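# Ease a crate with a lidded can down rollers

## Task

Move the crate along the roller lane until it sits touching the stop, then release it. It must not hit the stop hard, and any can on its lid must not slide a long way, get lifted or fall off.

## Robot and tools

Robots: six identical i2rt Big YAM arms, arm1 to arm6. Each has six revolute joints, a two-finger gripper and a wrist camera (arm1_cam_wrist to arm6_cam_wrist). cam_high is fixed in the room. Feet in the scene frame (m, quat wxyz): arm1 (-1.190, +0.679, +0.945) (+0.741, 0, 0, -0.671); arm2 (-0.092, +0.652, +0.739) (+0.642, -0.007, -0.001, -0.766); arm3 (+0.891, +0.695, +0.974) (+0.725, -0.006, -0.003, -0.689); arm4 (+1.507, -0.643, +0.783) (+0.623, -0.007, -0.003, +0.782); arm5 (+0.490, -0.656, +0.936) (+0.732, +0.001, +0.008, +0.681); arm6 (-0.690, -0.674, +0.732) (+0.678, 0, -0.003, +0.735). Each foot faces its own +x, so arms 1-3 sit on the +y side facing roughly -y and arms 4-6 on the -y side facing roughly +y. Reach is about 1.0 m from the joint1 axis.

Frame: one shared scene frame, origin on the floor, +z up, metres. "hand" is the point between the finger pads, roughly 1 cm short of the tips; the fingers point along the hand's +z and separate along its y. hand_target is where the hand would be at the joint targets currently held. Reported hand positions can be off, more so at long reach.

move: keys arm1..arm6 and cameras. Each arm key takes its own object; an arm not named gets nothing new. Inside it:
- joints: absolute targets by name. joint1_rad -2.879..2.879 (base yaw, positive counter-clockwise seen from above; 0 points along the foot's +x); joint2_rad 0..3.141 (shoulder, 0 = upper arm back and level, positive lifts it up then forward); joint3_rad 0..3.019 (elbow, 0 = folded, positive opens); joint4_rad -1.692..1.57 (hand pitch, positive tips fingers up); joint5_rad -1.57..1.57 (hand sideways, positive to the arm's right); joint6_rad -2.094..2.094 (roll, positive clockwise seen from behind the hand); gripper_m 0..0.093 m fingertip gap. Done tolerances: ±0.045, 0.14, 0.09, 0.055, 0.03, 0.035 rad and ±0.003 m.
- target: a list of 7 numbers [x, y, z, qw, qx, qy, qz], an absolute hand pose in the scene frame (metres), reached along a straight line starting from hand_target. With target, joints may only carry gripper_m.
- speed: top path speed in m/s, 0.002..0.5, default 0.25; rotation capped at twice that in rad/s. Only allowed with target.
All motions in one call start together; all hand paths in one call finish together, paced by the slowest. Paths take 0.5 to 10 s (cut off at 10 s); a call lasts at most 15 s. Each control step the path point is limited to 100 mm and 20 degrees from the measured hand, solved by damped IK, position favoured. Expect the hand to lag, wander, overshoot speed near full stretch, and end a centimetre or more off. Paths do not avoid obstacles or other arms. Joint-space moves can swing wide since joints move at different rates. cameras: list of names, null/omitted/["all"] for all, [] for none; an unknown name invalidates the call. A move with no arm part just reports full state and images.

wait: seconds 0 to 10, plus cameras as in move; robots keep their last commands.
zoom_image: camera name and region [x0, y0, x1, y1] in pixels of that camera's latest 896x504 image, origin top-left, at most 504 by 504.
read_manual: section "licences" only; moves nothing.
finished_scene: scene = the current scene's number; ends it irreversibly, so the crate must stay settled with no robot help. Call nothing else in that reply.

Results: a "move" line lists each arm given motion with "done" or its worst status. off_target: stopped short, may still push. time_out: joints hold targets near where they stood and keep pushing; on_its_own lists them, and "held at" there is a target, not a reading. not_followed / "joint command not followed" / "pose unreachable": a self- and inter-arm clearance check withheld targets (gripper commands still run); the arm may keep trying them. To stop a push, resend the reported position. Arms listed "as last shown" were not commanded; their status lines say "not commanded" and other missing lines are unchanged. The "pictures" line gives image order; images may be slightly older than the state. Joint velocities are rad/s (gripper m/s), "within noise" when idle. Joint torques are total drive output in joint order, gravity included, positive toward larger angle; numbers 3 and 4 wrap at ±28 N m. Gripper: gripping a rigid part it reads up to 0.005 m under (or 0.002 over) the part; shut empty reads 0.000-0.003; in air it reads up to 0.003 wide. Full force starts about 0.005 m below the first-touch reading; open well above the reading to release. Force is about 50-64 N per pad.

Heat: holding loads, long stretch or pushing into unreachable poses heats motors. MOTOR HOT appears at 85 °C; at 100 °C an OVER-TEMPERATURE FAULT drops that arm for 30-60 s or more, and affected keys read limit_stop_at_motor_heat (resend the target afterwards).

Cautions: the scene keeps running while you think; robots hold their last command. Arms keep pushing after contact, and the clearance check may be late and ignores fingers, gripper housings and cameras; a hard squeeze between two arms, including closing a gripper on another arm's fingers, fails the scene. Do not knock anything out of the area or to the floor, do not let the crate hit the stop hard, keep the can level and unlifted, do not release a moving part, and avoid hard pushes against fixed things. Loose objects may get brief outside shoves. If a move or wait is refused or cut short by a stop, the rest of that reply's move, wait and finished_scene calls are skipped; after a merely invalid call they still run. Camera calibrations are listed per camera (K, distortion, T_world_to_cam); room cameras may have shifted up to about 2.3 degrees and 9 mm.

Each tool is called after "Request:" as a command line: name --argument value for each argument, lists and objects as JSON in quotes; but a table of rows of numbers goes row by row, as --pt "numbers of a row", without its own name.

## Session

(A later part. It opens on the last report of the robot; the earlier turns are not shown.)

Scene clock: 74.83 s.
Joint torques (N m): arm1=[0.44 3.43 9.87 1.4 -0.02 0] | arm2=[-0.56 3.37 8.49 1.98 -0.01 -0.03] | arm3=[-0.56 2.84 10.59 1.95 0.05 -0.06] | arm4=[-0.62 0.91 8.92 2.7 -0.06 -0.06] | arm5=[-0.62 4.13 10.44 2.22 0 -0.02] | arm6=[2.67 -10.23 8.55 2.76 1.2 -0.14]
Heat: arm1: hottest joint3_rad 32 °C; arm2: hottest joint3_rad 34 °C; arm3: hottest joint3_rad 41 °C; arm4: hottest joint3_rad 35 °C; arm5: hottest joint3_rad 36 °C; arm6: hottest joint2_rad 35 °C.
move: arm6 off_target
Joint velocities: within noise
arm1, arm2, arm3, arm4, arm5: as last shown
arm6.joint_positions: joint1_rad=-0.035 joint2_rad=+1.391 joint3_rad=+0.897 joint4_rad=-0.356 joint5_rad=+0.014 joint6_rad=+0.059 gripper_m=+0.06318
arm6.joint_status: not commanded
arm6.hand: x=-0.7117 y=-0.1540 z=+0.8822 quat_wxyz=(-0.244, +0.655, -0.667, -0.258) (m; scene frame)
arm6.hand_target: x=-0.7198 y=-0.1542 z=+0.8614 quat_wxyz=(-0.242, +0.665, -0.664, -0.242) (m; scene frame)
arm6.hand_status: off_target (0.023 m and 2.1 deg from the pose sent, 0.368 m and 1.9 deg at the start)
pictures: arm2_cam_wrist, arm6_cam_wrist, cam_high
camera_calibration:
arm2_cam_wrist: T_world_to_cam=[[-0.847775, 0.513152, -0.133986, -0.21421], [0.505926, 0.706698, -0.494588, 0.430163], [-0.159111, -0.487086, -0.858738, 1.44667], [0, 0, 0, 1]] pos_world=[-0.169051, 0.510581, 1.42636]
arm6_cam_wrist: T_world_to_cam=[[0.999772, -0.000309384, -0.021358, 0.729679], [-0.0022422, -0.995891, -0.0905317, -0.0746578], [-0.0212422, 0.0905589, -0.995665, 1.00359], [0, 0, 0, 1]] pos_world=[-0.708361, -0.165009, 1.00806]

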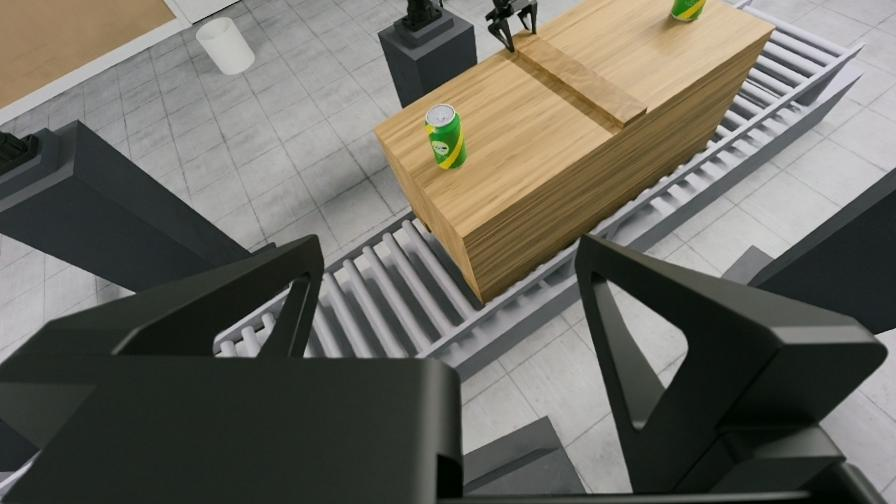

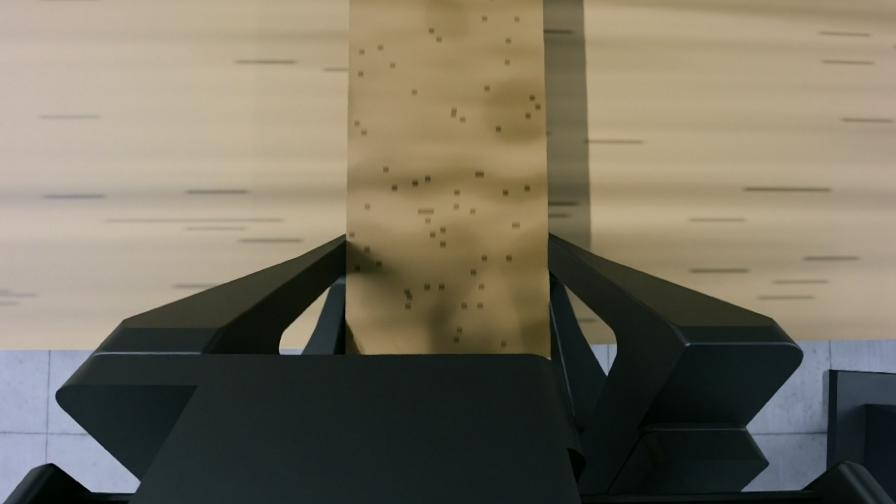

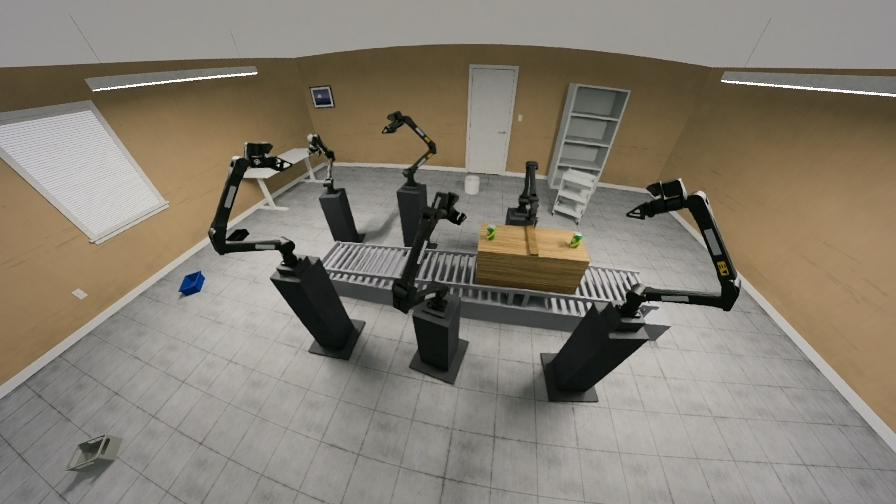

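Request:
move --arm6 '{"target":[-0.28,-0.153,0.864,0.242,-0.664,0.664,0.242],"speed":0.06}' --cameras '["arm6_cam_wrist","arm2_cam_wrist"]'

Request:
move --arm2 '{"target":[-0.29,0.15,0.96,-0.242,-0.664,-0.664,0.242],"speed":0.1}' --cameras '["arm2_cam_wrist"]'

Scene clock: 88.63 s.
Joint torques (N m): arm1=[0.26 3.43 9.8 1.42 0 0.01] | arm2=[-0.21 2.67 8.64 2 -0.01 -0.02] | arm3=[-0.5 2.9 10.51 1.89 0.05 -0.06] | arm4=[-0.67 0.56 8.96 2.7 -0.05 -0.07] | arm5=[-0.67 4.07 10.44 2.24 0 -0.02] | arm6=[2.08 -22.3 10.62 0.14 0.27 -0.16]
Heat: arm1: hottest joint3_rad 32 °C; arm2: hottest joint3_rad 34 °C; arm3: hottest joint3_rad 41 °C; arm4: hottest joint3_rad 36 °C; arm5: hottest joint3_rad 36 °C; arm6: hottest joint2_rad 35 °C.
move: arm6 done
Joint velocities: within noise
arm1, arm2, arm3, arm4, arm5: as last shown
arm6.joint_positions: joint1_rad=-0.885 joint2_rad=+1.849 joint3_rad=+1.434 joint4_rad=-0.603 joint5_rad=-0.488 joint6_rad=-0.649 gripper_m=+0.06318
arm6.joint_status: not commanded
arm6.hand: x=-0.2718 y=-0.1576 z=+0.8641 quat_wxyz=(-0.253, +0.657, -0.665, -0.248) (m; scene frame)
arm6.hand_target: x=-0.2800 y=-0.1532 z=+0.8639 quat_wxyz=(-0.242, +0.664, -0.664, -0.242) (m; scene frame)
arm6.hand_status: done (0.009 m and 1.7 deg from the pose sent, 0.432 m and 2.1 deg at the start)
pictures: arm2_cam_wrist, arm6_cam_wrist
camera_calibration:
arm2_cam_wrist: T_world_to_cam=[[-0.847775, 0.513152, -0.133986, -0.21421], [0.505926, 0.706698, -0.494588, 0.430163], [-0.159111, -0.487086, -0.858738, 1.44667], [0, 0, 0, 1]] pos_world=[-0.169051, 0.510581, 1.42636]
arm6_cam_wrist: T_world_to_cam=[[0.999962, -0.00561573, 0.00665458, 0.264442], [-0.0049926, -0.99591, -0.0902162, -0.079869], [0.00713399, 0.0901796, -0.9959, 1.00307], [0, 0, 0, 1]] pos_world=[-0.271987, -0.168513, 0.989988]

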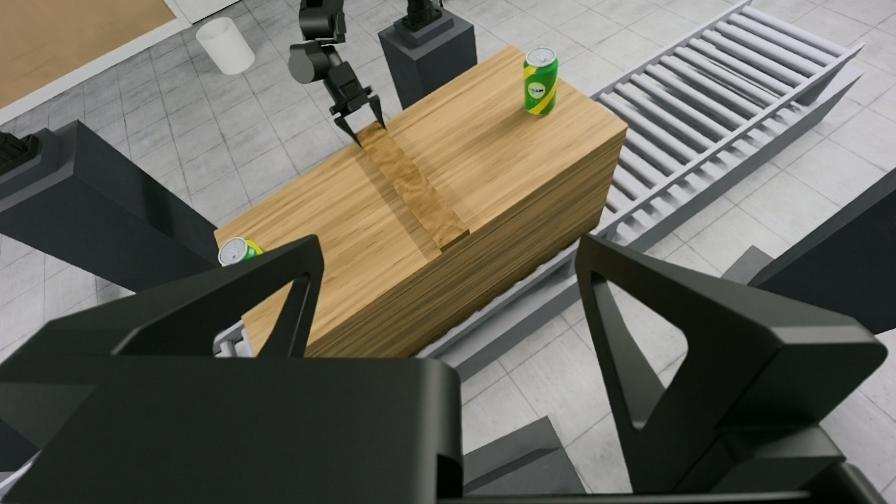

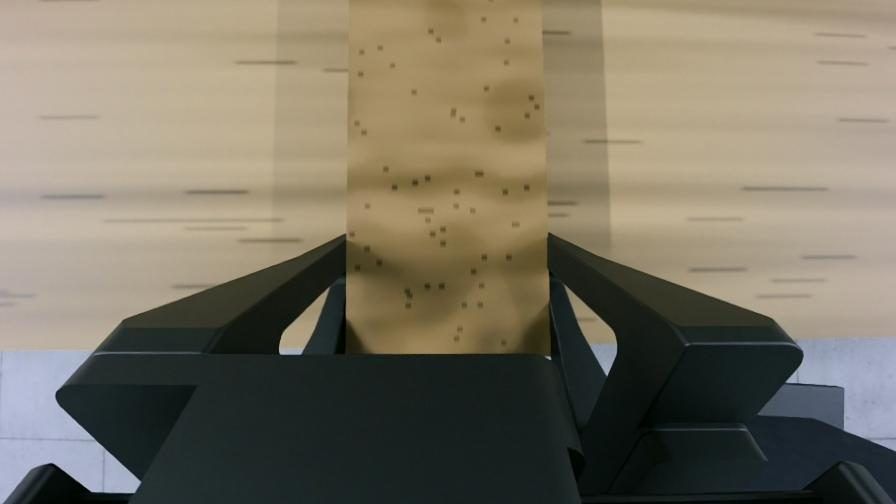

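Scene clock: 94.30 s.
Joint torques (N m): arm1=[0.38 3.43 9.85 1.39 -0.02 0.01] | arm2=[-0.44 -9.41 12.81 1.78 -0.35 -0.12] | arm3=[-0.38 2.84 10.54 1.87 0.05 -0.08] | arm4=[-0.44 0.79 8.94 2.73 -0.07 -0.07] | arm5=[-0.67 4.13 10.45 2.22 0 -0.02] | arm6=[2.08 -22.3 10.61 0.14 0.27 -0.16]
Heat: arm1: hottest joint3_rad 33 °C; arm2: hottest joint3_rad 35 °C; arm3: hottest joint3_rad 41 °C; arm4: hottest joint3_rad 36 °C; arm5: hottest joint3_rad 36 °C; arm6: hottest joint2_rad 35 °C.
move: arm2 off_target
Joint velocities: within noise
arm1, arm3, arm4, arm5, arm6: as last shown
arm2.joint_positions: joint1_rad=-0.295 joint2_rad=+1.400 joint3_rad=+1.083 joint4_rad=-0.671 joint5_rad=-0.296 joint6_rad=-0.361 gripper_m=+0.09396
arm2.joint_status: not commanded
arm2.hand: x=-0.2809 y=+0.1678 z=+0.9410 quat_wxyz=(-0.235, -0.675, -0.664, +0.221) (m; scene frame)
arm2.hand_target: x=-0.2894 y=+0.1512 z=+0.9602 quat_wxyz=(-0.242, -0.664, -0.664, +0.242) (m; scene frame)
arm2.hand_status: off_target (0.028 m and 2.9 deg from the pose sent, 0.477 m and 43.2 deg at the start)
arm6.hand_target: x=-0.2799 y=-0.1532 z=+0.8639 quat_wxyz=(-0.242, +0.664, -0.664, -0.242) (m; scene frame)
pictures: arm2_cam_wrist
camera_calibration:
arm2_cam_wrist: T_world_to_cam=[[-0.999891, -0.010618, -0.010264, -0.271576], [-0.0103506, 0.999614, -0.0257647, -0.142262], [0.0105336, -0.0256556, -0.999615, 1.07499], [0, 0, 0, 1]] pos_world=[-0.284343, 0.166903, 1.06812]

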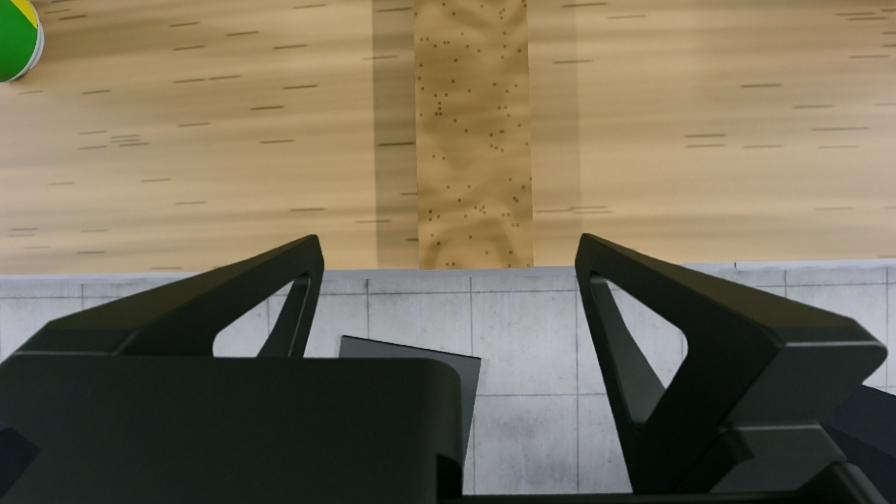

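Request:
move --arm2 '{"target":[-0.302,0.137,0.90,-0.242,-0.664,-0.664,0.242],"speed":0.08}' --cameras '["arm2_cam_wrist"]'

Scene clock: 101.63 s.
Joint torques (N m): arm1=[0.26 3.43 9.89 1.43 -0.02 -0.01] | arm2=[-1.61 -10.64 8.39 1.87 -0.4 -0.12] | arm3=[-0.62 2.84 10.61 1.91 0.07 -0.09] | arm4=[-0.5 0.73 8.92 2.66 -0.06 -0.06] | arm5=[-0.62 4.07 10.45 2.24 0 -0.02] | arm6=[2.08 -22.24 10.62 0.13 0.27 -0.16]
Heat: arm1: hottest joint3_rad 33 °C; arm2: hottest joint3_rad 35 °C; arm3: hottest joint3_rad 42 °C; arm4: hottest joint3_rad 36 °C; arm5: hottest joint3_rad 37 °C; arm6: hottest joint2_rad 35 °C.
move: arm2 done
Joint velocities: within noise
arm1, arm3, arm4, arm5, arm6: as last shown
arm2.joint_positions: joint1_rad=-0.295 joint2_rad=+1.501 joint3_rad=+1.077 joint4_rad=-0.515 joint5_rad=-0.302 joint6_rad=-0.369 gripper_m=+0.09396
arm2.joint_status: not commanded
arm2.hand: x=-0.2955 y=+0.1372 z=+0.9081 quat_wxyz=(-0.244, -0.664, -0.665, +0.242) (m; scene frame)
arm2.hand_target: x=-0.3018 y=+0.1372 z=+0.8999 quat_wxyz=(-0.242, -0.664, -0.664, +0.242) (m; scene frame)
arm2.hand_status: done (0.010 m and 0.2 deg from the pose sent, 0.055 m and 2.9 deg at the start)
pictures: arm2_cam_wrist
camera_calibration:
arm2_cam_wrist: T_world_to_cam=[[-0.999692, -0.020746, 0.0136327, -0.307064], [-0.0216703, 0.9972, -0.0715686, -0.0741151], [-0.0121098, -0.071842, -0.997343, 1.03904], [0, 0, 0, 1]] pos_world=[-0.295993, 0.142184, 1.03516]

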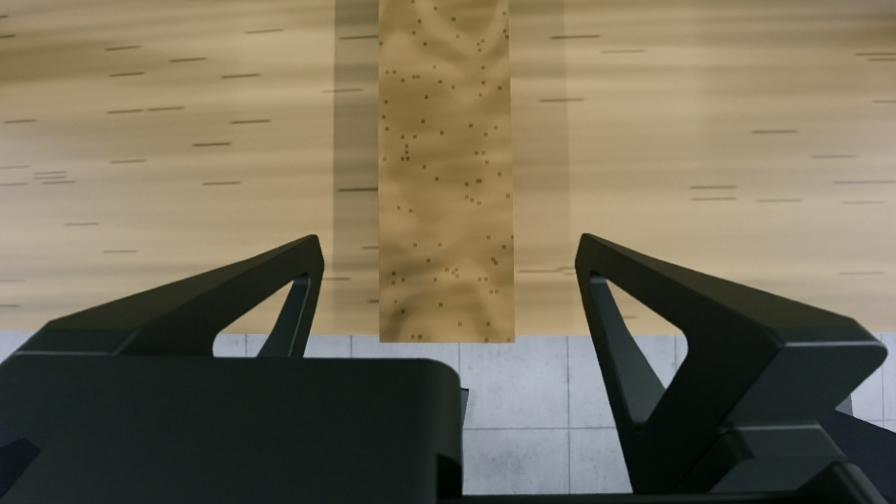

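Request:
move --arm2 '{"target":[-0.302,0.140,0.847,-0.242,-0.664,-0.664,0.242],"speed":0.05}' --cameras '["arm2_cam_wrist"]'

Scene clock: 113.43 s.
Joint torques (N m): arm1=[0.38 3.72 9.91 1.39 -0.03 0.01] | arm2=[-1.79 -10.93 7.71 1.92 -0.34 -0.11] | arm3=[-0.67 2.78 10.61 1.85 0.06 -0.08] | arm4=[-0.5 0.85 8.95 2.65 -0.06 -0.06] | arm5=[-0.67 4.07 10.44 2.22 0 -0.02] | arm6=[2.08 -22.24 10.62 0.14 0.27 -0.16]
Heat: arm1: hottest joint3_rad 33 °C; arm2: hottest joint3_rad 35 °C; arm3: hottest joint3_rad 42 °C; arm4: hottest joint3_rad 36 °C; arm5: hottest joint3_rad 37 °C; arm6: hottest joint2_rad 36 °C.
move: arm2 off_target
Joint velocities: within noise
arm1, arm3, arm4, arm5, arm6: as last shown
arm2.joint_positions: joint1_rad=-0.296 joint2_rad=+1.564 joint3_rad=+0.994 joint4_rad=-0.367 joint5_rad=-0.303 joint6_rad=-0.372 gripper_m=+0.09396
arm2.joint_status: not commanded
arm2.hand: x=-0.2952 y=+0.1386 z=+0.8559 quat_wxyz=(-0.244, -0.663, -0.665, +0.243) (m; scene frame)
arm2.hand_target: x=-0.3019 y=+0.1402 z=+0.8472 quat_wxyz=(-0.242, -0.664, -0.664, +0.242) (m; scene frame)
arm2.hand_status: off_target (0.011 m and 0.3 deg from the pose sent, 0.062 m and 0.2 deg at the start)
pictures: arm2_cam_wrist
camera_calibration:
arm2_cam_wrist: T_world_to_cam=[[-0.999636, -0.0226573, 0.0146148, -0.306591], [-0.0236668, 0.997046, -0.073063, -0.0785388], [-0.0129162, -0.0733823, -0.99722, 0.986967], [0, 0, 0, 1]] pos_world=[-0.29559, 0.143786, 0.982966]

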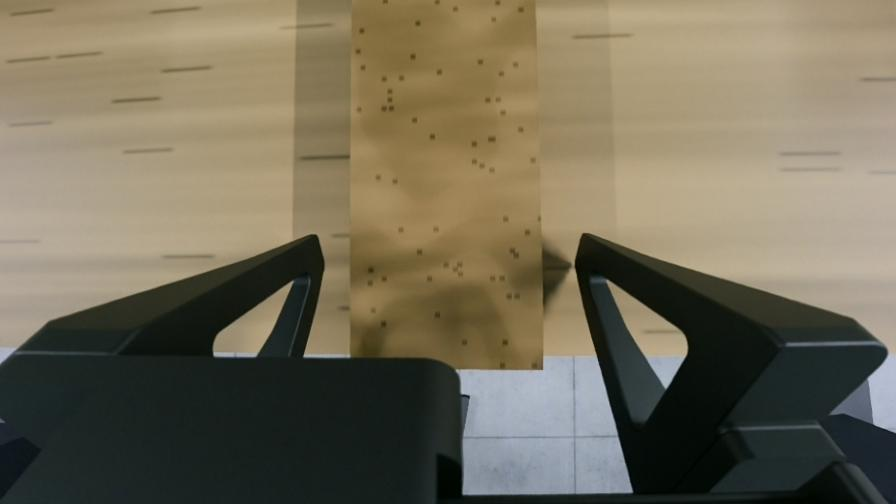

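Request:
move --arm2 '{"joints":{"gripper_m":0.067}}' --cameras '[]'

Request:
move --arm2 '{"joints":{"gripper_m":0.056}}' --cameras '["arm2_cam_wrist"]'

Scene clock: 118.17 s.
Joint torques (N m): arm1=[0.56 3.78 9.96 1.4 -0.03 -0.03] | arm2=[-1.38 -10.7 7.84 1.8 -0.2 -0.1] | arm3=[-0.44 2.78 10.56 1.89 0.05 -0.07] | arm4=[-0.56 0.79 8.95 2.66 -0.06 -0.07] | arm5=[-0.62 4.07 10.44 2.24 0 -0.02] | arm6=[2.08 -22.3 10.61 0.14 0.27 -0.16]
Heat: arm1: hottest joint3_rad 33 °C; arm2: hottest joint3_rad 35 °C; arm3: hottest joint3_rad 42 °C; arm4: hottest joint3_rad 36 °C; arm5: hottest joint3_rad 37 °C; arm6: hottest joint2_rad 36 °C.
move: arm2 done
Joint velocities: within noise
arm1, arm3, arm4, arm5, arm6: as last shown
arm2.joint_positions: joint1_rad=-0.296 joint2_rad=+1.564 joint3_rad=+0.994 joint4_rad=-0.367 joint5_rad=-0.308 joint6_rad=-0.373 gripper_m=+0.06713
arm2.joint_status: all done
arm2.hand: x=-0.2945 y=+0.1383 z=+0.8561 quat_wxyz=(-0.246, -0.662, -0.666, +0.243) (m; scene frame)
arm2.hand_target: x=-0.3018 y=+0.1402 z=+0.8472 quat_wxyz=(-0.242, -0.664, -0.664, +0.242) (m; scene frame)
arm2.hand_status: not commanded
pictures: none
No camera images: "cameras" was empty.

Scene clock: 118.60 s.
Joint torques (N m): arm1=[0.38 3.43 9.88 1.44 -0.02 -0.01] | arm2=[-1.44 -11.11 7.73 1.94 -0.23 -0.09] | arm3=[-0.62 2.84 10.62 1.88 0.07 -0.06] | arm4=[-0.5 1.03 8.98 2.66 -0.06 -0.07] | arm5=[-0.62 4.13 10.45 2.24 0 -0.02] | arm6=[2.08 -22.3 10.61 0.17 0.28 -0.16]
Heat: arm1: hottest joint3_rad 33 °C; arm2: hottest joint3_rad 35 °C; arm3: hottest joint3_rad 42 °C; arm4: hottest joint3_rad 36 °C; arm5: hottest joint3_rad 37 °C; arm6: hottest joint2_rad 36 °C.
move: arm2 off_target
Joint velocities: within noise
arm1, arm3, arm4, arm5: as last shown
arm2.joint_positions: joint1_rad=-0.296 joint2_rad=+1.564 joint3_rad=+0.994 joint4_rad=-0.367 joint5_rad=-0.309 joint6_rad=-0.373 gripper_m=+0.06397
arm2.joint_status: gripper_m off_target (ended at +0.06400, target +0.05600)
arm2.hand: x=-0.2943 y=+0.1384 z=+0.8560 quat_wxyz=(-0.246, -0.661, -0.666, +0.242) (m; scene frame)
arm2.hand_target: x=-0.3018 y=+0.1401 z=+0.8473 quat_wxyz=(-0.242, -0.664, -0.664, +0.242) (m; scene frame)
arm2.hand_status: not commanded
arm6.joint_positions: joint1_rad=-0.885 joint2_rad=+1.849 joint3_rad=+1.434 joint4_rad=-0.603 joint5_rad=-0.489 joint6_rad=-0.650 gripper_m=+0.06318
arm6.joint_status: not commanded
arm6.hand: x=-0.2719 y=-0.1577 z=+0.8640 quat_wxyz=(-0.253, +0.657, -0.665, -0.248) (m; scene frame)
arm6.hand_target: x=-0.2800 y=-0.1532 z=+0.8639 quat_wxyz=(-0.242, +0.664, -0.664, -0.242) (m; scene frame)
arm6.hand_status: not commanded
pictures: arm2_cam_wrist
camera_calibration:
arm2_cam_wrist: T_world_to_cam=[[-0.999577, -0.0266838, 0.0115696, -0.302503], [-0.0274784, 0.9968, -0.075061, -0.0777466], [-0.00952964, -0.0753472, -0.997112, 0.988256], [0, 0, 0, 1]] pos_world=[-0.295093, 0.143888, 0.983066]

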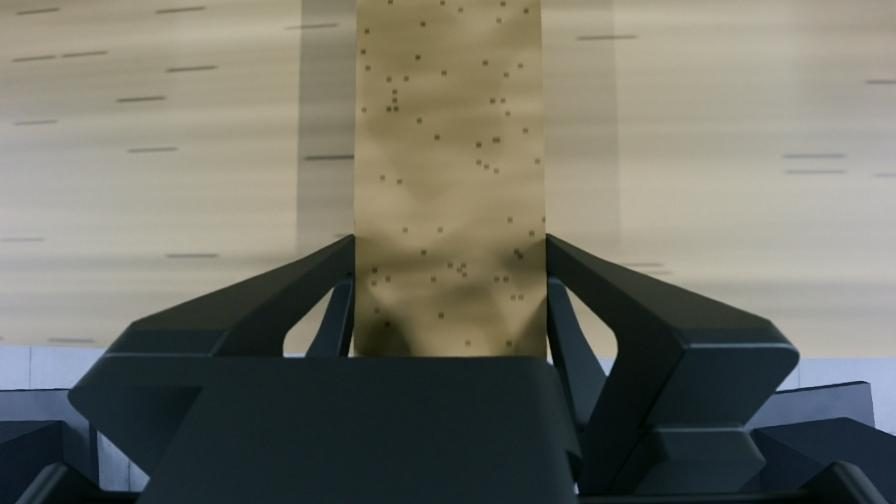

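Request:
move --arm6 '{"joints":{"gripper_m":0.093}}' --cameras '["arm6_cam_wrist"]'

Request:
move --arm6 '{"target":[-0.272,-0.26,0.99,0.242,-0.664,0.664,0.242],"speed":0.08}' --cameras '["arm6_cam_wrist"]'

Request:
move --arm6 '{"target":[-0.6,-0.38,1.15,0.242,-0.664,0.664,0.242],"speed":0.15}' --cameras '["arm2_cam_wrist"]'

Scene clock: 124.63 s.
Joint torques (N m): arm1=[0.62 3.9 9.89 1.36 -0.02 0.01] | arm2=[-2.08 -10.87 7.98 1.81 -0.09 -0.1] | arm3=[-0.5 2.73 10.55 1.87 0.07 -0.07] | arm4=[-0.67 0.85 8.94 2.73 -0.06 -0.06] | arm5=[-0.67 4.13 10.43 2.22 0 -0.02] | arm6=[1.79 -21.71 10.63 0.79 -0.26 -0.16]
Heat: arm1: hottest joint3_rad 33 °C; arm2: hottest joint3_rad 35 °C; arm3: hottest joint3_rad 42 °C; arm4: hottest joint3_rad 37 °C; arm5: hottest joint3_rad 37 °C; arm6: hottest joint2_rad 36 °C.
move: arm6 done
Joint velocities: within noise
arm1.joint_positions: joint1_rad=+0.695 joint2_rad=+0.647 joint3_rad=+1.378 joint4_rad=-1.397 joint5_rad=-0.127 joint6_rad=+0.100 gripper_m=+0.09396
arm1.joint_status: not commanded
arm1.hand: x=-1.0042 y=+0.5271 z=+1.4603 quat_wxyz=(-0.431, -0.356, -0.824, +0.091) (m; scene frame)
arm1.hand_target: x=-1.0055 y=+0.5284 z=+1.4733 quat_wxyz=(-0.443, -0.352, -0.819, +0.096) (m; scene frame)
arm1.hand_status: not commanded
arm2.joint_positions: joint1_rad=-0.292 joint2_rad=+1.563 joint3_rad=+0.991 joint4_rad=-0.367 joint5_rad=-0.311 joint6_rad=-0.372 gripper_m=+0.06397
arm2.joint_status: not commanded
arm2.hand: x=-0.2912 y=+0.1385 z=+0.8552 quat_wxyz=(-0.247, -0.660, -0.667, +0.240) (m; scene frame)
arm2.hand_target: x=-0.3019 y=+0.1402 z=+0.8471 quat_wxyz=(-0.242, -0.664, -0.664, +0.242) (m; scene frame)
arm2.hand_status: not commanded
arm3.joint_positions: joint1_rad=-0.361 joint2_rad=+0.580 joint3_rad=+1.402 joint4_rad=-1.152 joint5_rad=-0.009 joint6_rad=+0.141 gripper_m=+0.09396
arm3.joint_status: not commanded
arm3.hand: x=+0.8212 y=+0.4765 z=+1.5705 quat_wxyz=(-0.381, -0.685, -0.432, +0.446) (m; scene frame)
arm3.hand_target: x=+0.8226 y=+0.4807 z=+1.5816 quat_wxyz=(-0.387, -0.679, -0.428, +0.453) (m; scene frame)
arm3.hand_status: not commanded
arm4.joint_positions: joint1_rad=+0.072 joint2_rad=+0.566 joint3_rad=+1.325 joint4_rad=-1.372 joint5_rad=-0.133 joint6_rad=-0.072 gripper_m=+0.09396
arm4.joint_status: not commanded
arm4.hand: x=+1.4135 y=-0.4394 z=+1.2931 quat_wxyz=(-0.242, +0.751, -0.474, -0.390) (m; scene frame)
arm4.hand_target: x=+1.4140 y=-0.4415 z=+1.3060 quat_wxyz=(-0.251, +0.746, -0.469, -0.400) (m; scene frame)
arm4.hand_status: not commanded
arm5.joint_positions: joint1_rad=-0.644 joint2_rad=+0.508 joint3_rad=+1.333 joint4_rad=-1.145 joint5_rad=-0.060 joint6_rad=+0.153 gripper_m=+0.09396
arm5.joint_status: not commanded
arm5.hand: x=+0.6330 y=-0.4801 z=+1.5096 quat_wxyz=(-0.495, +0.295, -0.760, -0.302) (m; scene frame)
arm5.hand_target: x=+0.6304 y=-0.4831 z=+1.5197 quat_wxyz=(-0.503, +0.293, -0.753, -0.306) (m; scene frame)
arm5.hand_status: not commanded
arm6.joint_positions: joint1_rad=-0.881 joint2_rad=+1.843 joint3_rad=+1.434 joint4_rad=-0.618 joint5_rad=-0.476 joint6_rad=-0.649 gripper_m=+0.09284
arm6.joint_status: all done
arm6.hand: x=-0.2741 y=-0.1593 z=+0.8650 quat_wxyz=(-0.249, +0.658, -0.668, -0.243) (m; scene frame)
arm6.hand_target: x=-0.2801 y=-0.1531 z=+0.8641 quat_wxyz=(-0.243, +0.664, -0.664, -0.242) (m; scene frame)
arm6.hand_status: not commanded
pictures: arm6_cam_wrist
camera_calibration:
arm6_cam_wrist: T_world_to_cam=[[0.999941, -0.00844276, 0.00688647, 0.26603], [-0.00789572, -0.997082, -0.0759277, -0.094836], [0.00750742, 0.0758688, -0.99709, 1.00297], [0, 0, 0, 1]] pos_world=[-0.274292, -0.168407, 0.991014]

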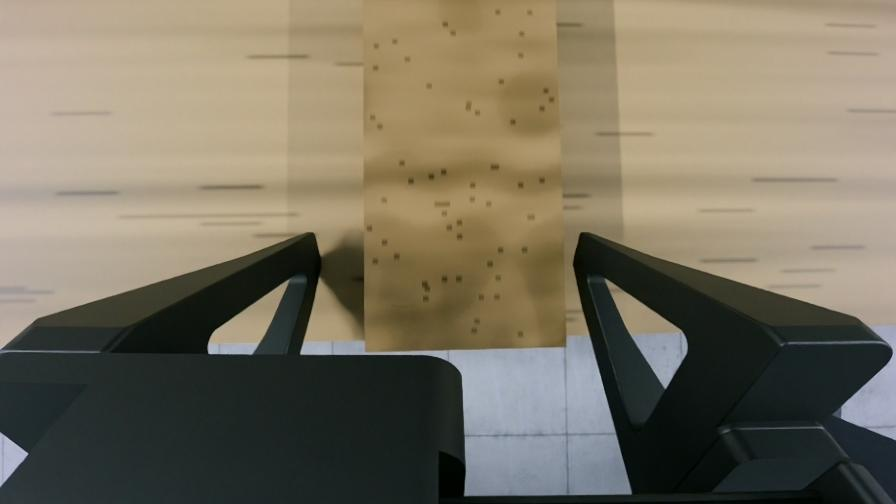

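Scene clock: 127.37 s.
Joint torques (N m): arm1=[0.09 3.6 9.84 1.44 -0.01 -0.01] | arm2=[-2.02 -10.7 8.02 1.83 -0.13 -0.09] | arm3=[-0.56 2.96 10.52 1.89 0.06 -0.06] | arm4=[-0.85 0.91 8.95 2.67 -0.06 -0.07] | arm5=[-0.67 4.13 10.44 2.22 0 -0.02] | arm6=[0.09 -19.37 13.85 0.87 -0.55 -0.24]
Heat: arm1: hottest joint3_rad 33 °C; arm2: hottest joint3_rad 35 °C; arm3: hottest joint3_rad 42 °C; arm4: hottest joint3_rad 37 °C; arm5: hottest joint3_rad 37 °C; arm6: hottest joint2_rad 36 °C.
move: arm6 off_target
Joint velocities: within noise
arm1, arm2, arm3, arm4, arm5: as last shown
arm6.joint_positions: joint1_rad=-1.018 joint2_rad=+1.619 joint3_rad=+1.434 joint4_rad=-0.974 joint5_rad=-0.545 joint6_rad=-0.799 gripper_m=+0.09294
arm6.joint_status: not commanded
arm6.hand: x=-0.2830 y=-0.2634 z=+0.9665 quat_wxyz=(-0.221, +0.661, -0.674, -0.246) (m; scene frame)
arm6.hand_target: x=-0.2728 y=-0.2607 z=+0.9900 quat_wxyz=(-0.242, +0.664, -0.664, -0.242) (m; scene frame)
arm6.hand_status: off_target (0.026 m and 2.8 deg from the pose sent, 0.161 m and 1.2 deg at the start)
pictures: arm6_cam_wrist
camera_calibration:
arm6_cam_wrist: T_world_to_cam=[[0.999288, 0.00187187, -0.0376757, 0.319014], [0.000398818, -0.999236, -0.0390679, -0.224773], [-0.03772, 0.0390251, -0.998526, 1.09101], [0, 0, 0, 1]] pos_world=[-0.277545, -0.267775, 1.09264]

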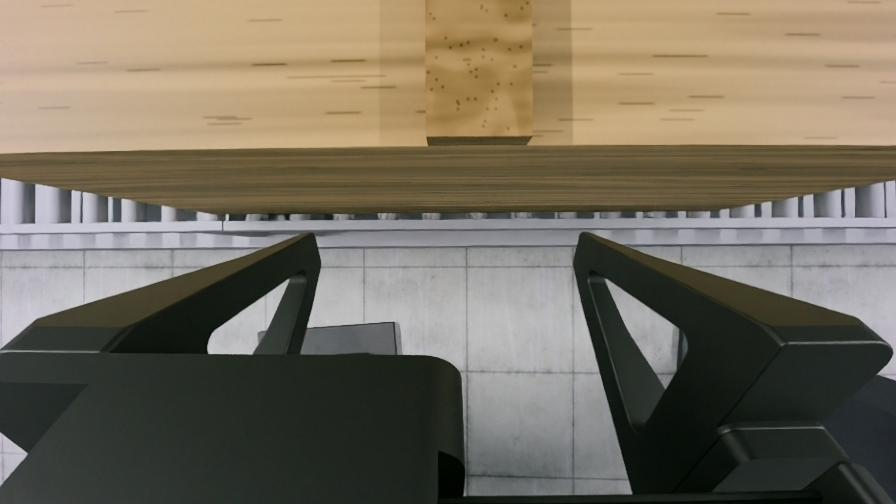

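Scene clock: 130.90 s.
Joint torques (N m): arm1=[0.56 3.66 9.85 1.46 -0.02 0] | arm2=[-2.32 -10.99 7.97 1.74 -0.12 -0.07] | arm3=[-0.56 2.73 10.59 1.91 0.06 -0.07] | arm4=[-0.5 0.91 8.95 2.66 -0.07 -0.06] | arm5=[-0.62 4.13 10.44 2.22 0 -0.02] | arm6=[1.38 -4.07 11.69 1.29 -0.17 0.05]
Heat: arm1: hottest joint3_rad 33 °C; arm2: hottest joint3_rad 35 °C; arm3: hottest joint3_rad 42 °C; arm4: hottest joint3_rad 37 °C; arm5: hottest joint3_rad 37 °C; arm6: hottest joint2_rad 36 °C.
move: arm6 done
Joint velocities: within noise
arm1, arm2, arm3, arm4, arm5: as last shown
arm6.joint_positions: joint1_rad=-0.553 joint2_rad=+0.820 joint3_rad=+1.219 joint4_rad=-1.340 joint5_rad=-0.295 joint6_rad=-0.378 gripper_m=+0.09294
arm6.joint_status: not commanded
arm6.hand: x=-0.5972 y=-0.3797 z=+1.1414 quat_wxyz=(-0.240, +0.667, -0.664, -0.239) (m; scene frame)
arm6.hand_target: x=-0.6000 y=-0.3801 z=+1.1500 quat_wxyz=(-0.242, +0.664, -0.664, -0.242) (m; scene frame)
arm6.hand_status: done (0.009 m and 0.5 deg from the pose sent, 0.384 m and 2.8 deg at the start)
pictures: arm2_cam_wrist
camera_calibration:
arm2_cam_wrist: T_world_to_cam=[[-0.999459, -0.0317336, 0.00863134, -0.29615], [-0.032288, 0.996713, -0.0742985, -0.0798719], [-0.00624521, -0.074537, -0.997199, 0.988411], [0, 0, 0, 1]] pos_world=[-0.292396, 0.143885, 0.982264]

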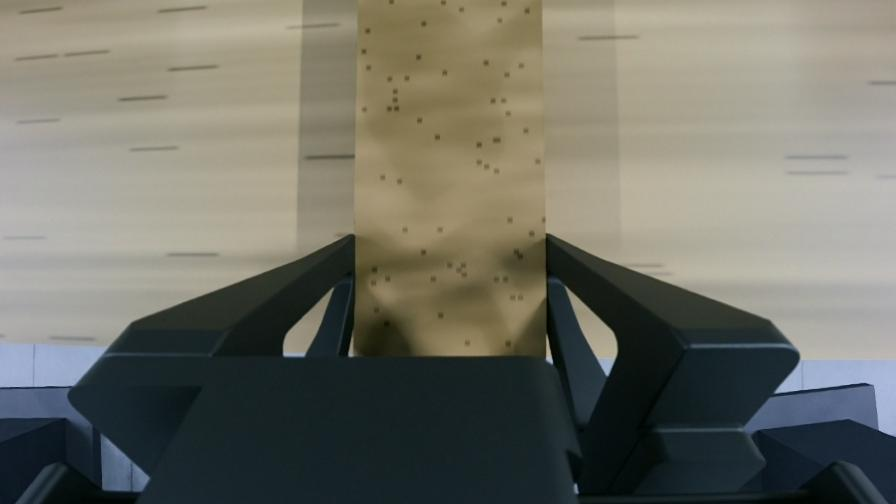

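Request:
move --arm2 '{"target":[0.0,0.140,0.841,-0.242,-0.664,-0.664,0.242],"speed":0.06}' --cameras '["arm2_cam_wrist"]'

Request:
move --arm2 '{"target":[0.23,0.140,0.831,-0.242,-0.664,-0.664,0.242],"speed":0.06}' --cameras '["arm2_cam_wrist","cam_high"]'

Request:
move --arm5 '{"target":[0.23,-0.165,0.94,0.242,-0.664,0.664,0.242],"speed":0.12}' --cameras '["arm5_cam_wrist","arm2_cam_wrist"]'

Scene clock: 144.43 s.
Joint torques (N m): arm1=[0.09 3.31 9.85 1.39 -0.02 0] | arm2=[-2.84 -11.75 7.83 0.27 0.4 -0.24] | arm3=[-0.5 2.84 10.56 1.88 0.07 -0.07] | arm4=[-0.67 0.85 8.99 2.73 -0.06 -0.06] | arm5=[-0.67 4.13 10.44 2.22 0 -0.02] | arm6=[1.38 -4.07 11.7 1.29 -0.17 0.04]
Heat: arm1: hottest joint3_rad 34 °C; arm2: hottest joint3_rad 36 °C; arm3: hottest joint3_rad 43 °C; arm4: hottest joint3_rad 37 °C; arm5: hottest joint3_rad 37 °C; arm6: hottest joint3_rad 38 °C.
move: arm2 off_target
Joint velocities: within noise
arm1, arm3, arm4, arm5, arm6: as last shown
arm2.joint_positions: joint1_rad=+0.423 joint2_rad=+1.497 joint3_rad=+0.855 joint4_rad=-0.234 joint5_rad=+0.121 joint6_rad=+0.203 gripper_m=+0.06397
arm2.joint_status: not commanded
arm2.hand: x=+0.0170 y=+0.1380 z=+0.8381 quat_wxyz=(-0.258, -0.661, -0.664, +0.235) (m; scene frame)
arm2.hand_target: x=+0.0004 y=+0.1400 z=+0.8409 quat_wxyz=(-0.242, -0.664, -0.664, +0.242) (m; scene frame)
arm2.hand_status: off_target (0.017 m and 2.0 deg from the pose sent, 0.291 m and 0.9 deg at the start)
pictures: arm2_cam_wrist
camera_calibration:
arm2_cam_wrist: T_world_to_cam=[[-0.999331, -0.0339176, -0.0136828, 0.0309539], [-0.0326607, 0.995974, -0.0834813, -0.062734], [0.0164592, -0.0829786, -0.996415, 0.973363], [0, 0, 0, 1]] pos_world=[0.0128634, 0.1443, 0.96506]

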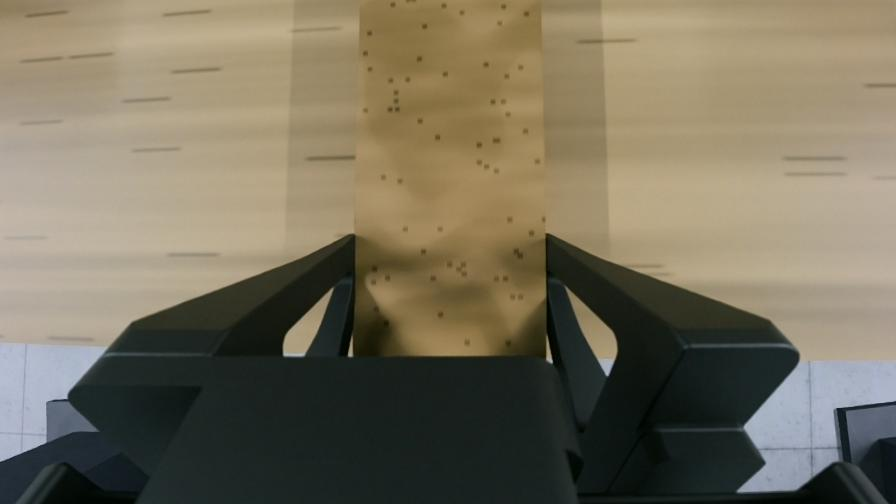

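Scene clock: 148.97 s.
Joint torques (N m): arm1=[0.62 3.49 9.85 1.46 -0.03 0] | arm2=[-1.61 -16.09 8.12 -0.38 0.78 -0.1] | arm3=[-0.56 2.9 10.58 1.87 0.06 -0.06] | arm4=[-0.5 0.85 8.96 2.65 -0.07 -0.07] | arm5=[-0.62 4.13 10.44 2.22 0 -0.02] | arm6=[1.38 -4.07 11.69 1.29 -0.17 0.04]
Heat: arm1: hottest joint3_rad 34 °C; arm2: hottest joint3_rad 36 °C; arm3: hottest joint3_rad 43 °C; arm4: hottest joint3_rad 37 °C; arm5: hottest joint3_rad 38 °C; arm6: hottest joint3_rad 38 °C.
move: arm2 off_target
Joint velocities: within noise
arm1, arm3, arm4, arm5, arm6: as last shown
arm2.joint_positions: joint1_rad=+0.860 joint2_rad=+1.753 joint3_rad=+1.165 joint4_rad=-0.378 joint5_rad=+0.384 joint6_rad=+0.569 gripper_m=+0.06397
arm2.joint_status: not commanded
arm2.hand: x=+0.2431 y=+0.1393 z=+0.8262 quat_wxyz=(-0.261, -0.663, -0.662, +0.232) (m; scene frame)
arm2.hand_target: x=+0.2303 y=+0.1400 z=+0.8310 quat_wxyz=(-0.243, -0.664, -0.664, +0.242) (m; scene frame)
arm2.hand_status: off_target (0.014 m and 2.4 deg from the pose sent, 0.213 m and 2.0 deg at the start)
pictures: arm2_cam_wrist, cam_high
camera_calibration:
arm2_cam_wrist: T_world_to_cam=[[-0.999264, -0.0306994, -0.0230169, 0.264075], [-0.0286903, 0.996133, -0.0830448, -0.0590665], [0.0254773, -0.0823233, -0.99628, 0.955436], [0, 0, 0, 1]] pos_world=[0.237844, 0.1456, 0.953055]

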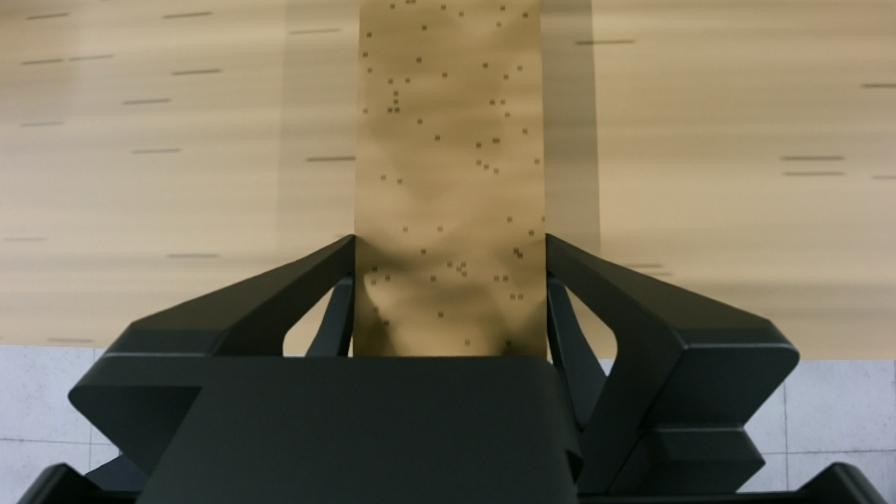

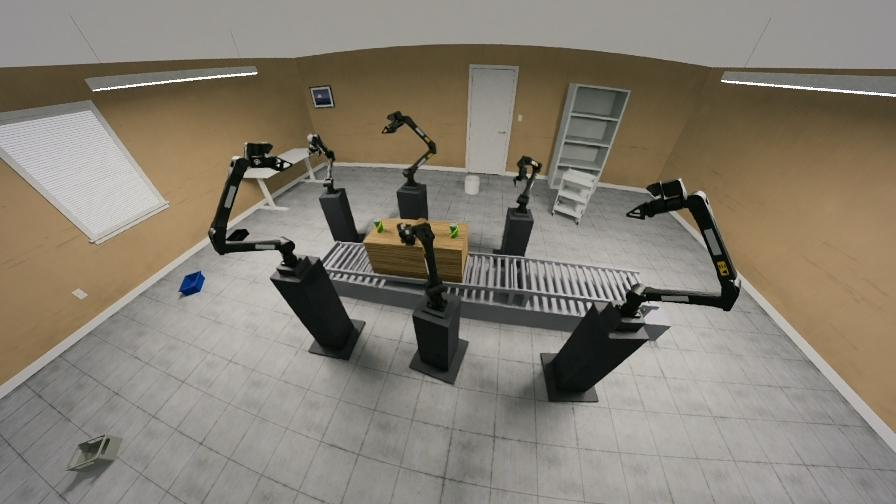

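Scene clock: 156.20 s.
Joint torques (N m): arm1=[0.67 3.31 9.8 1.46 -0.02 0.01] | arm2=[-1.73 -16.38 8.02 -0.5 0.8 -0.12] | arm3=[-0.56 2.67 10.61 1.84 0.07 -0.05] | arm4=[-0.67 0.73 8.92 2.69 -0.05 -0.07] | arm5=[0.21 -13.1 11.54 1.96 0.15 -0.08] | arm6=[1.32 -4.07 11.69 1.29 -0.17 0.04]
Heat: arm1: hottest joint3_rad 34 °C; arm2: hottest joint3_rad 36 °C; arm3: hottest joint3_rad 43 °C; arm4: hottest joint3_rad 37 °C; arm5: hottest joint3_rad 38 °C; arm6: hottest joint3_rad 39 °C.
move: arm5 off_target
Joint velocities: within noise
arm1, arm2, arm3, arm4, arm6: as last shown
arm2.hand: x=+0.2431 y=+0.1393 z=+0.8261 quat_wxyz=(-0.260, -0.663, -0.662, +0.232) (m; scene frame)
arm2.hand_target: x=+0.2302 y=+0.1400 z=+0.8310 quat_wxyz=(-0.243, -0.664, -0.664, +0.242) (m; scene frame)
arm5.joint_positions: joint1_rad=+0.671 joint2_rad=+1.756 joint3_rad=+0.878 joint4_rad=-0.116 joint5_rad=+0.392 joint6_rad=+0.487 gripper_m=+0.09396
arm5.joint_status: not commanded
arm5.hand: x=+0.2460 y=-0.1804 z=+0.9349 quat_wxyz=(-0.241, +0.663, -0.671, -0.227) (m; scene frame)
arm5.hand_target: x=+0.2304 y=-0.1659 z=+0.9407 quat_wxyz=(-0.242, +0.664, -0.664, -0.242) (m; scene frame)
arm5.hand_status: off_target (0.023 m and 1.9 deg from the pose sent, 0.766 m and 53.4 deg at the start)
pictures: arm2_cam_wrist, arm5_cam_wrist
camera_calibration:
arm2_cam_wrist: T_world_to_cam=[[-0.999266, -0.030775, -0.0228156, 0.263895], [-0.0287901, 0.996156, -0.0827365, -0.0593393], [0.0252741, -0.0820189, -0.99631, 0.955469], [0, 0, 0, 1]] pos_world=[0.237845, 0.145599, 0.953055]
arm5_cam_wrist: T_world_to_cam=[[0.999637, -0.00559528, 0.0263415, -0.272509], [-0.00479651, -0.99953, -0.0302899, -0.151335], [0.0264986, 0.0301525, -0.999194, 1.05563], [0, 0, 0, 1]] pos_world=[0.243711, -0.184618, 1.05737]

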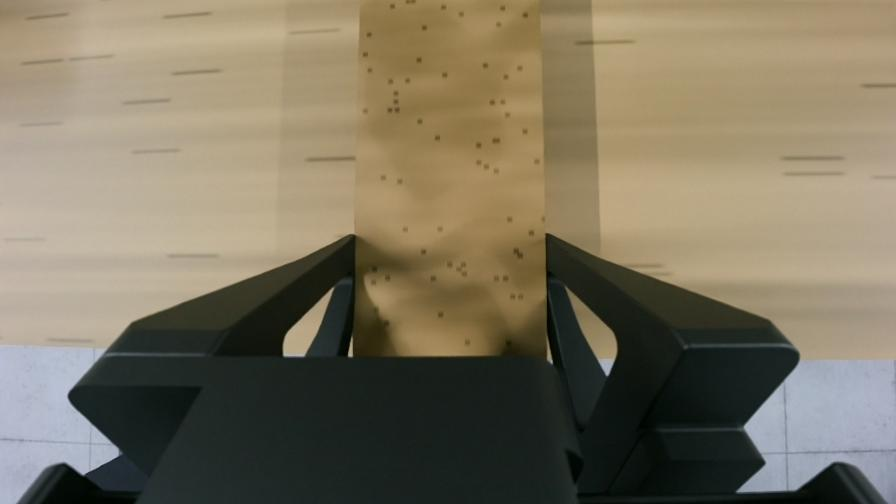

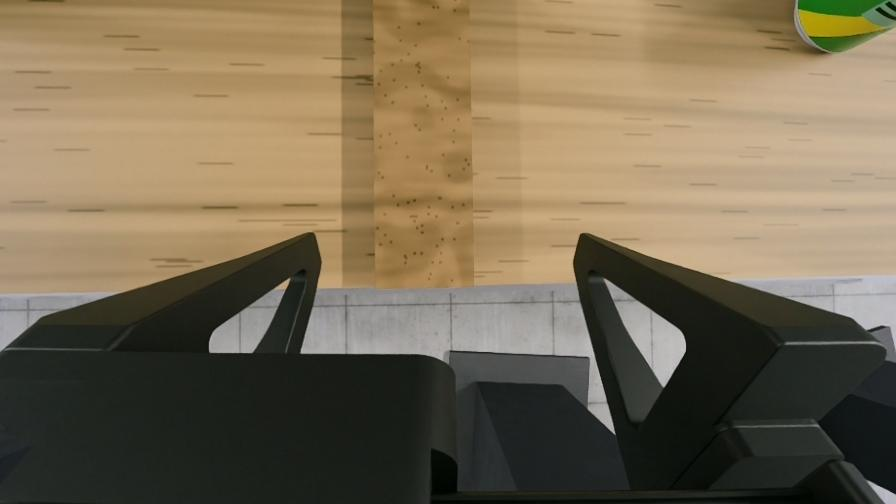

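Request:
move --arm5 '{"target":[0.220,-0.163,0.870,0.242,-0.664,0.664,0.242],"speed":0.08}' --cameras '["arm5_cam_wrist"]'

Scene clock: 163.17 s.
Joint torques (N m): arm1=[0.26 3.25 9.88 1.42 -0.02 0.01] | arm2=[-1.44 -15.85 7.9 -0.4 0.8 -0.14] | arm3=[-0.56 2.84 10.56 1.92 0.06 -0.07] | arm4=[-0.73 0.97 8.92 2.66 -0.06 -0.06] | arm5=[0.26 -14.45 9.55 1.96 0.45 0.02] | arm6=[1.32 -4.07 11.69 1.29 -0.17 0.04]
Heat: arm1: hottest joint3_rad 34 °C; arm2: hottest joint3_rad 36 °C; arm3: hottest joint3_rad 43 °C; arm4: hottest joint3_rad 37 °C; arm5: hottest joint3_rad 38 °C; arm6: hottest joint3_rad 39 °C.
move: arm5 off_target
Joint velocities: within noise
arm1, arm2, arm3, arm4, arm6: as last shown
arm5.joint_positions: joint1_rad=+0.684 joint2_rad=+1.934 joint3_rad=+0.892 joint4_rad=+0.051 joint5_rad=+0.392 joint6_rad=+0.487 gripper_m=+0.09396
arm5.joint_status: not commanded
arm5.hand: x=+0.2333 y=-0.1754 z=+0.8690 quat_wxyz=(-0.240, +0.667, -0.667, -0.230) (m; scene frame)
arm5.hand_target: x=+0.2202 y=-0.1637 z=+0.8704 quat_wxyz=(-0.242, +0.664, -0.664, -0.242) (m; scene frame)
arm5.hand_status: off_target (0.018 m and 1.5 deg from the pose sent, 0.072 m and 1.9 deg at the start)
pictures: arm5_cam_wrist
camera_calibration:
arm5_cam_wrist: T_world_to_cam=[[0.999653, 0.00681484, 0.0254434, -0.25525], [0.00762696, -0.99946, -0.0319595, -0.149893], [0.0252119, 0.0321424, -0.999165, 0.990593], [0, 0, 0, 1]] pos_world=[0.23133, -0.179913, 0.99147]

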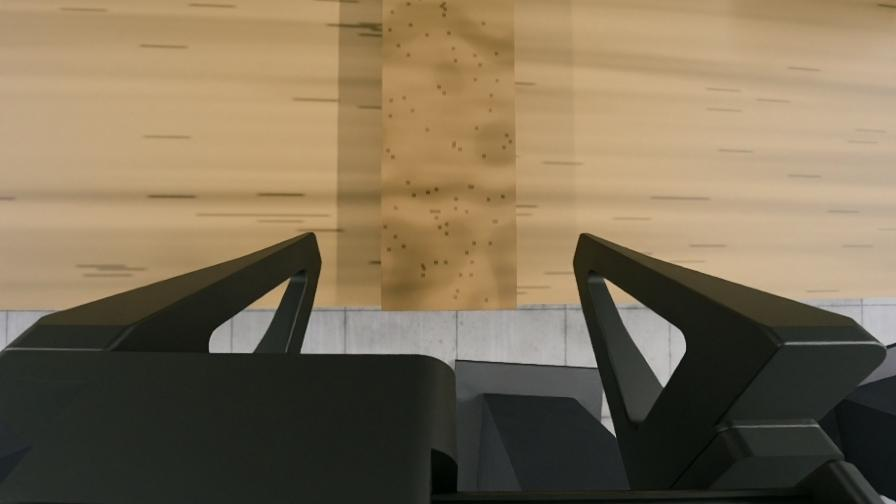

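Request:
move --arm5 '{"target":[0.231,-0.158,0.800,0.242,-0.664,0.664,0.242],"speed":0.05}' --cameras '["arm5_cam_wrist"]'

Scene clock: 169.87 s.
Joint torques (N m): arm1=[0.21 3.66 9.84 1.47 -0.01 -0.02] | arm2=[-1.61 -15.79 8.06 -0.32 0.78 -0.14] | arm3=[-0.56 2.73 10.59 1.95 0.07 -0.07] | arm4=[-0.73 0.85 8.94 2.67 -0.05 -0.06] | arm5=[-1.26 -13.22 7.73 1.73 0.07 -0.13] | arm6=[1.38 -4.07 11.69 1.29 -0.17 0.04]
Heat: arm1: hottest joint3_rad 34 °C; arm2: hottest joint3_rad 37 °C; arm3: hottest joint3_rad 43 °C; arm4: hottest joint3_rad 37 °C; arm5: hottest joint3_rad 38 °C; arm6: hottest joint3_rad 39 °C.
move: arm5 off_target
Joint velocities: within noise
arm1, arm2, arm3, arm4, arm6: as last shown
arm5.joint_positions: joint1_rad=+0.674 joint2_rad=+2.089 joint3_rad=+0.909 joint4_rad=+0.234 joint5_rad=+0.385 joint6_rad=+0.479 gripper_m=+0.09396
arm5.joint_status: not commanded
arm5.hand: x=+0.2302 y=-0.1653 z=+0.8168 quat_wxyz=(-0.243, +0.660, -0.666, -0.250) (m; scene frame)
arm5.hand_target: x=+0.2314 y=-0.1589 z=+0.8006 quat_wxyz=(-0.242, +0.664, -0.664, -0.242) (m; scene frame)
arm5.hand_status: off_target (0.018 m and 1.0 deg from the pose sent, 0.071 m and 1.5 deg at the start)
pictures: arm5_cam_wrist
camera_calibration:
arm5_cam_wrist: T_world_to_cam=[[0.999978, 0.0066207, -0.000472391, -0.22975], [0.00657501, -0.997793, -0.0660795, -0.11309], [-0.000908841, 0.066075, -0.997814, 0.948769], [0, 0, 0, 1]] pos_world=[0.23135, -0.174009, 0.939114]

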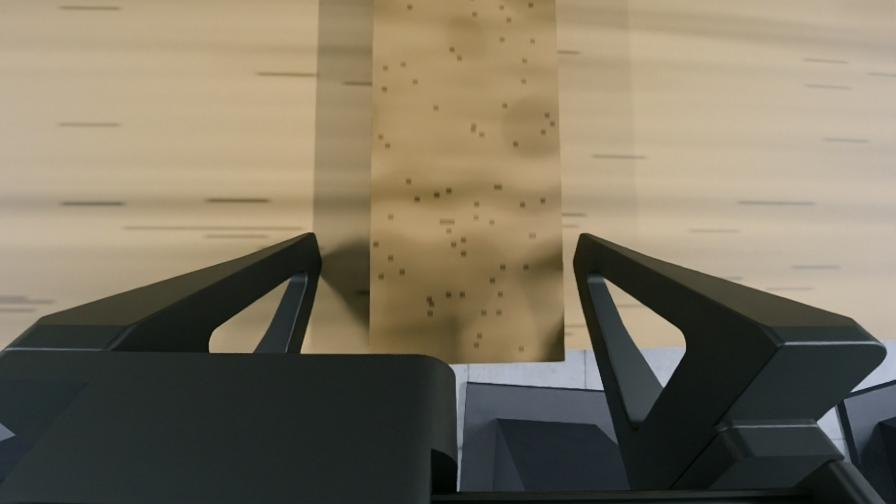

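Request:
move --arm5 '{"target":[0.242,-0.158,0.803,0.242,-0.664,0.664,0.242],"speed":0.05}' --cameras '["arm5_cam_wrist"]'

Scene clock: 175.67 s.
Joint torques (N m): arm1=[0.62 3.66 9.85 1.51 -0.02 0] | arm2=[-1.67 -15.91 8.06 -0.47 0.8 -0.13] | arm3=[-0.56 2.96 10.65 1.94 0.05 -0.08] | arm4=[-0.56 0.85 8.91 2.69 -0.06 -0.08] | arm5=[-1.14 -14.51 5.96 1.91 0.17 -0.09] | arm6=[1.32 -4.07 11.69 1.29 -0.17 0.04]
Heat: arm1: hottest joint3_rad 34 °C; arm2: hottest joint3_rad 37 °C; arm3: hottest joint3_rad 43 °C; arm4: hottest joint3_rad 37 °C; arm5: hottest joint3_rad 38 °C; arm6: hottest joint3_rad 40 °C.
move: arm5 off_target
Joint velocities: within noise
arm1.joint_positions: joint1_rad=+0.695 joint2_rad=+0.647 joint3_rad=+1.378 joint4_rad=-1.397 joint5_rad=-0.127 joint6_rad=+0.100 gripper_m=+0.09396
arm1.joint_status: not commanded
arm1.hand: x=-1.0042 y=+0.5271 z=+1.4603 quat_wxyz=(-0.431, -0.356, -0.824, +0.091) (m; scene frame)
arm1.hand_target: x=-1.0055 y=+0.5284 z=+1.4733 quat_wxyz=(-0.443, -0.352, -0.819, +0.096) (m; scene frame)
arm1.hand_status: not commanded
arm2, arm6: as last shown
arm3.joint_positions: joint1_rad=-0.361 joint2_rad=+0.580 joint3_rad=+1.402 joint4_rad=-1.152 joint5_rad=-0.009 joint6_rad=+0.141 gripper_m=+0.09396
arm3.joint_status: not commanded
arm3.hand: x=+0.8212 y=+0.4765 z=+1.5705 quat_wxyz=(-0.381, -0.685, -0.432, +0.446) (m; scene frame)
arm3.hand_target: x=+0.8226 y=+0.4807 z=+1.5816 quat_wxyz=(-0.387, -0.679, -0.428, +0.453) (m; scene frame)
arm3.hand_status: not commanded
arm4.joint_positions: joint1_rad=+0.072 joint2_rad=+0.566 joint3_rad=+1.325 joint4_rad=-1.372 joint5_rad=-0.133 joint6_rad=-0.072 gripper_m=+0.09396
arm4.joint_status: not commanded
arm4.hand: x=+1.4135 y=-0.4394 z=+1.2931 quat_wxyz=(-0.242, +0.751, -0.474, -0.390) (m; scene frame)
arm4.hand_target: x=+1.4140 y=-0.4415 z=+1.3060 quat_wxyz=(-0.251, +0.746, -0.469, -0.400) (m; scene frame)
arm4.hand_status: not commanded
arm5.joint_positions: joint1_rad=+0.653 joint2_rad=+2.090 joint3_rad=+0.909 joint4_rad=+0.244 joint5_rad=+0.370 joint6_rad=+0.459 gripper_m=+0.09396
arm5.joint_status: not commanded
arm5.hand: x=+0.2373 y=-0.1595 z=+0.8171 quat_wxyz=(-0.242, +0.661, -0.665, -0.251) (m; scene frame)
arm5.hand_target: x=+0.2421 y=-0.1586 z=+0.8033 quat_wxyz=(-0.242, +0.664, -0.664, -0.242) (m; scene frame)
arm5.hand_status: off_target (0.015 m and 1.1 deg from the pose sent, 0.019 m and 1.0 deg at the start)
pictures: arm5_cam_wrist
camera_calibration:
arm5_cam_wrist: T_world_to_cam=[[0.999955, 0.00925552, -0.00194732, -0.235252], [0.00910347, -0.99769, -0.0673147, -0.10686], [-0.00256585, 0.067294, -0.99773, 0.949118], [0, 0, 0, 1]] pos_world=[0.23865, -0.168305, 0.939312]

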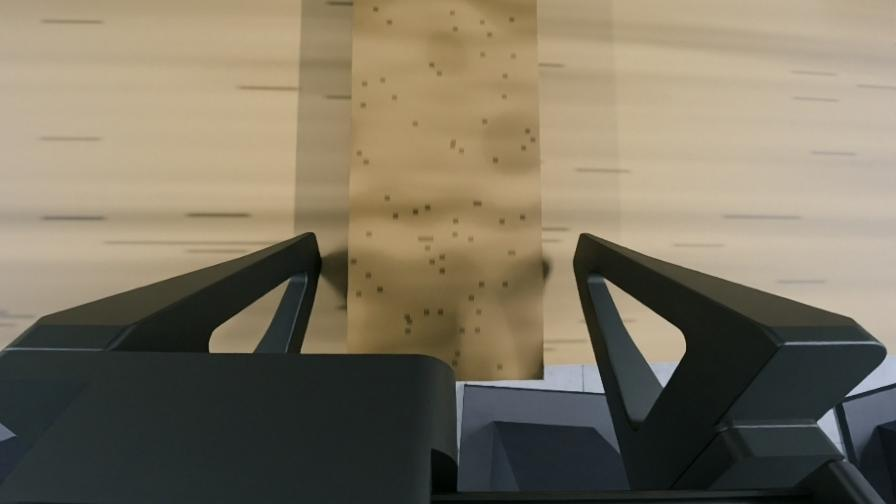

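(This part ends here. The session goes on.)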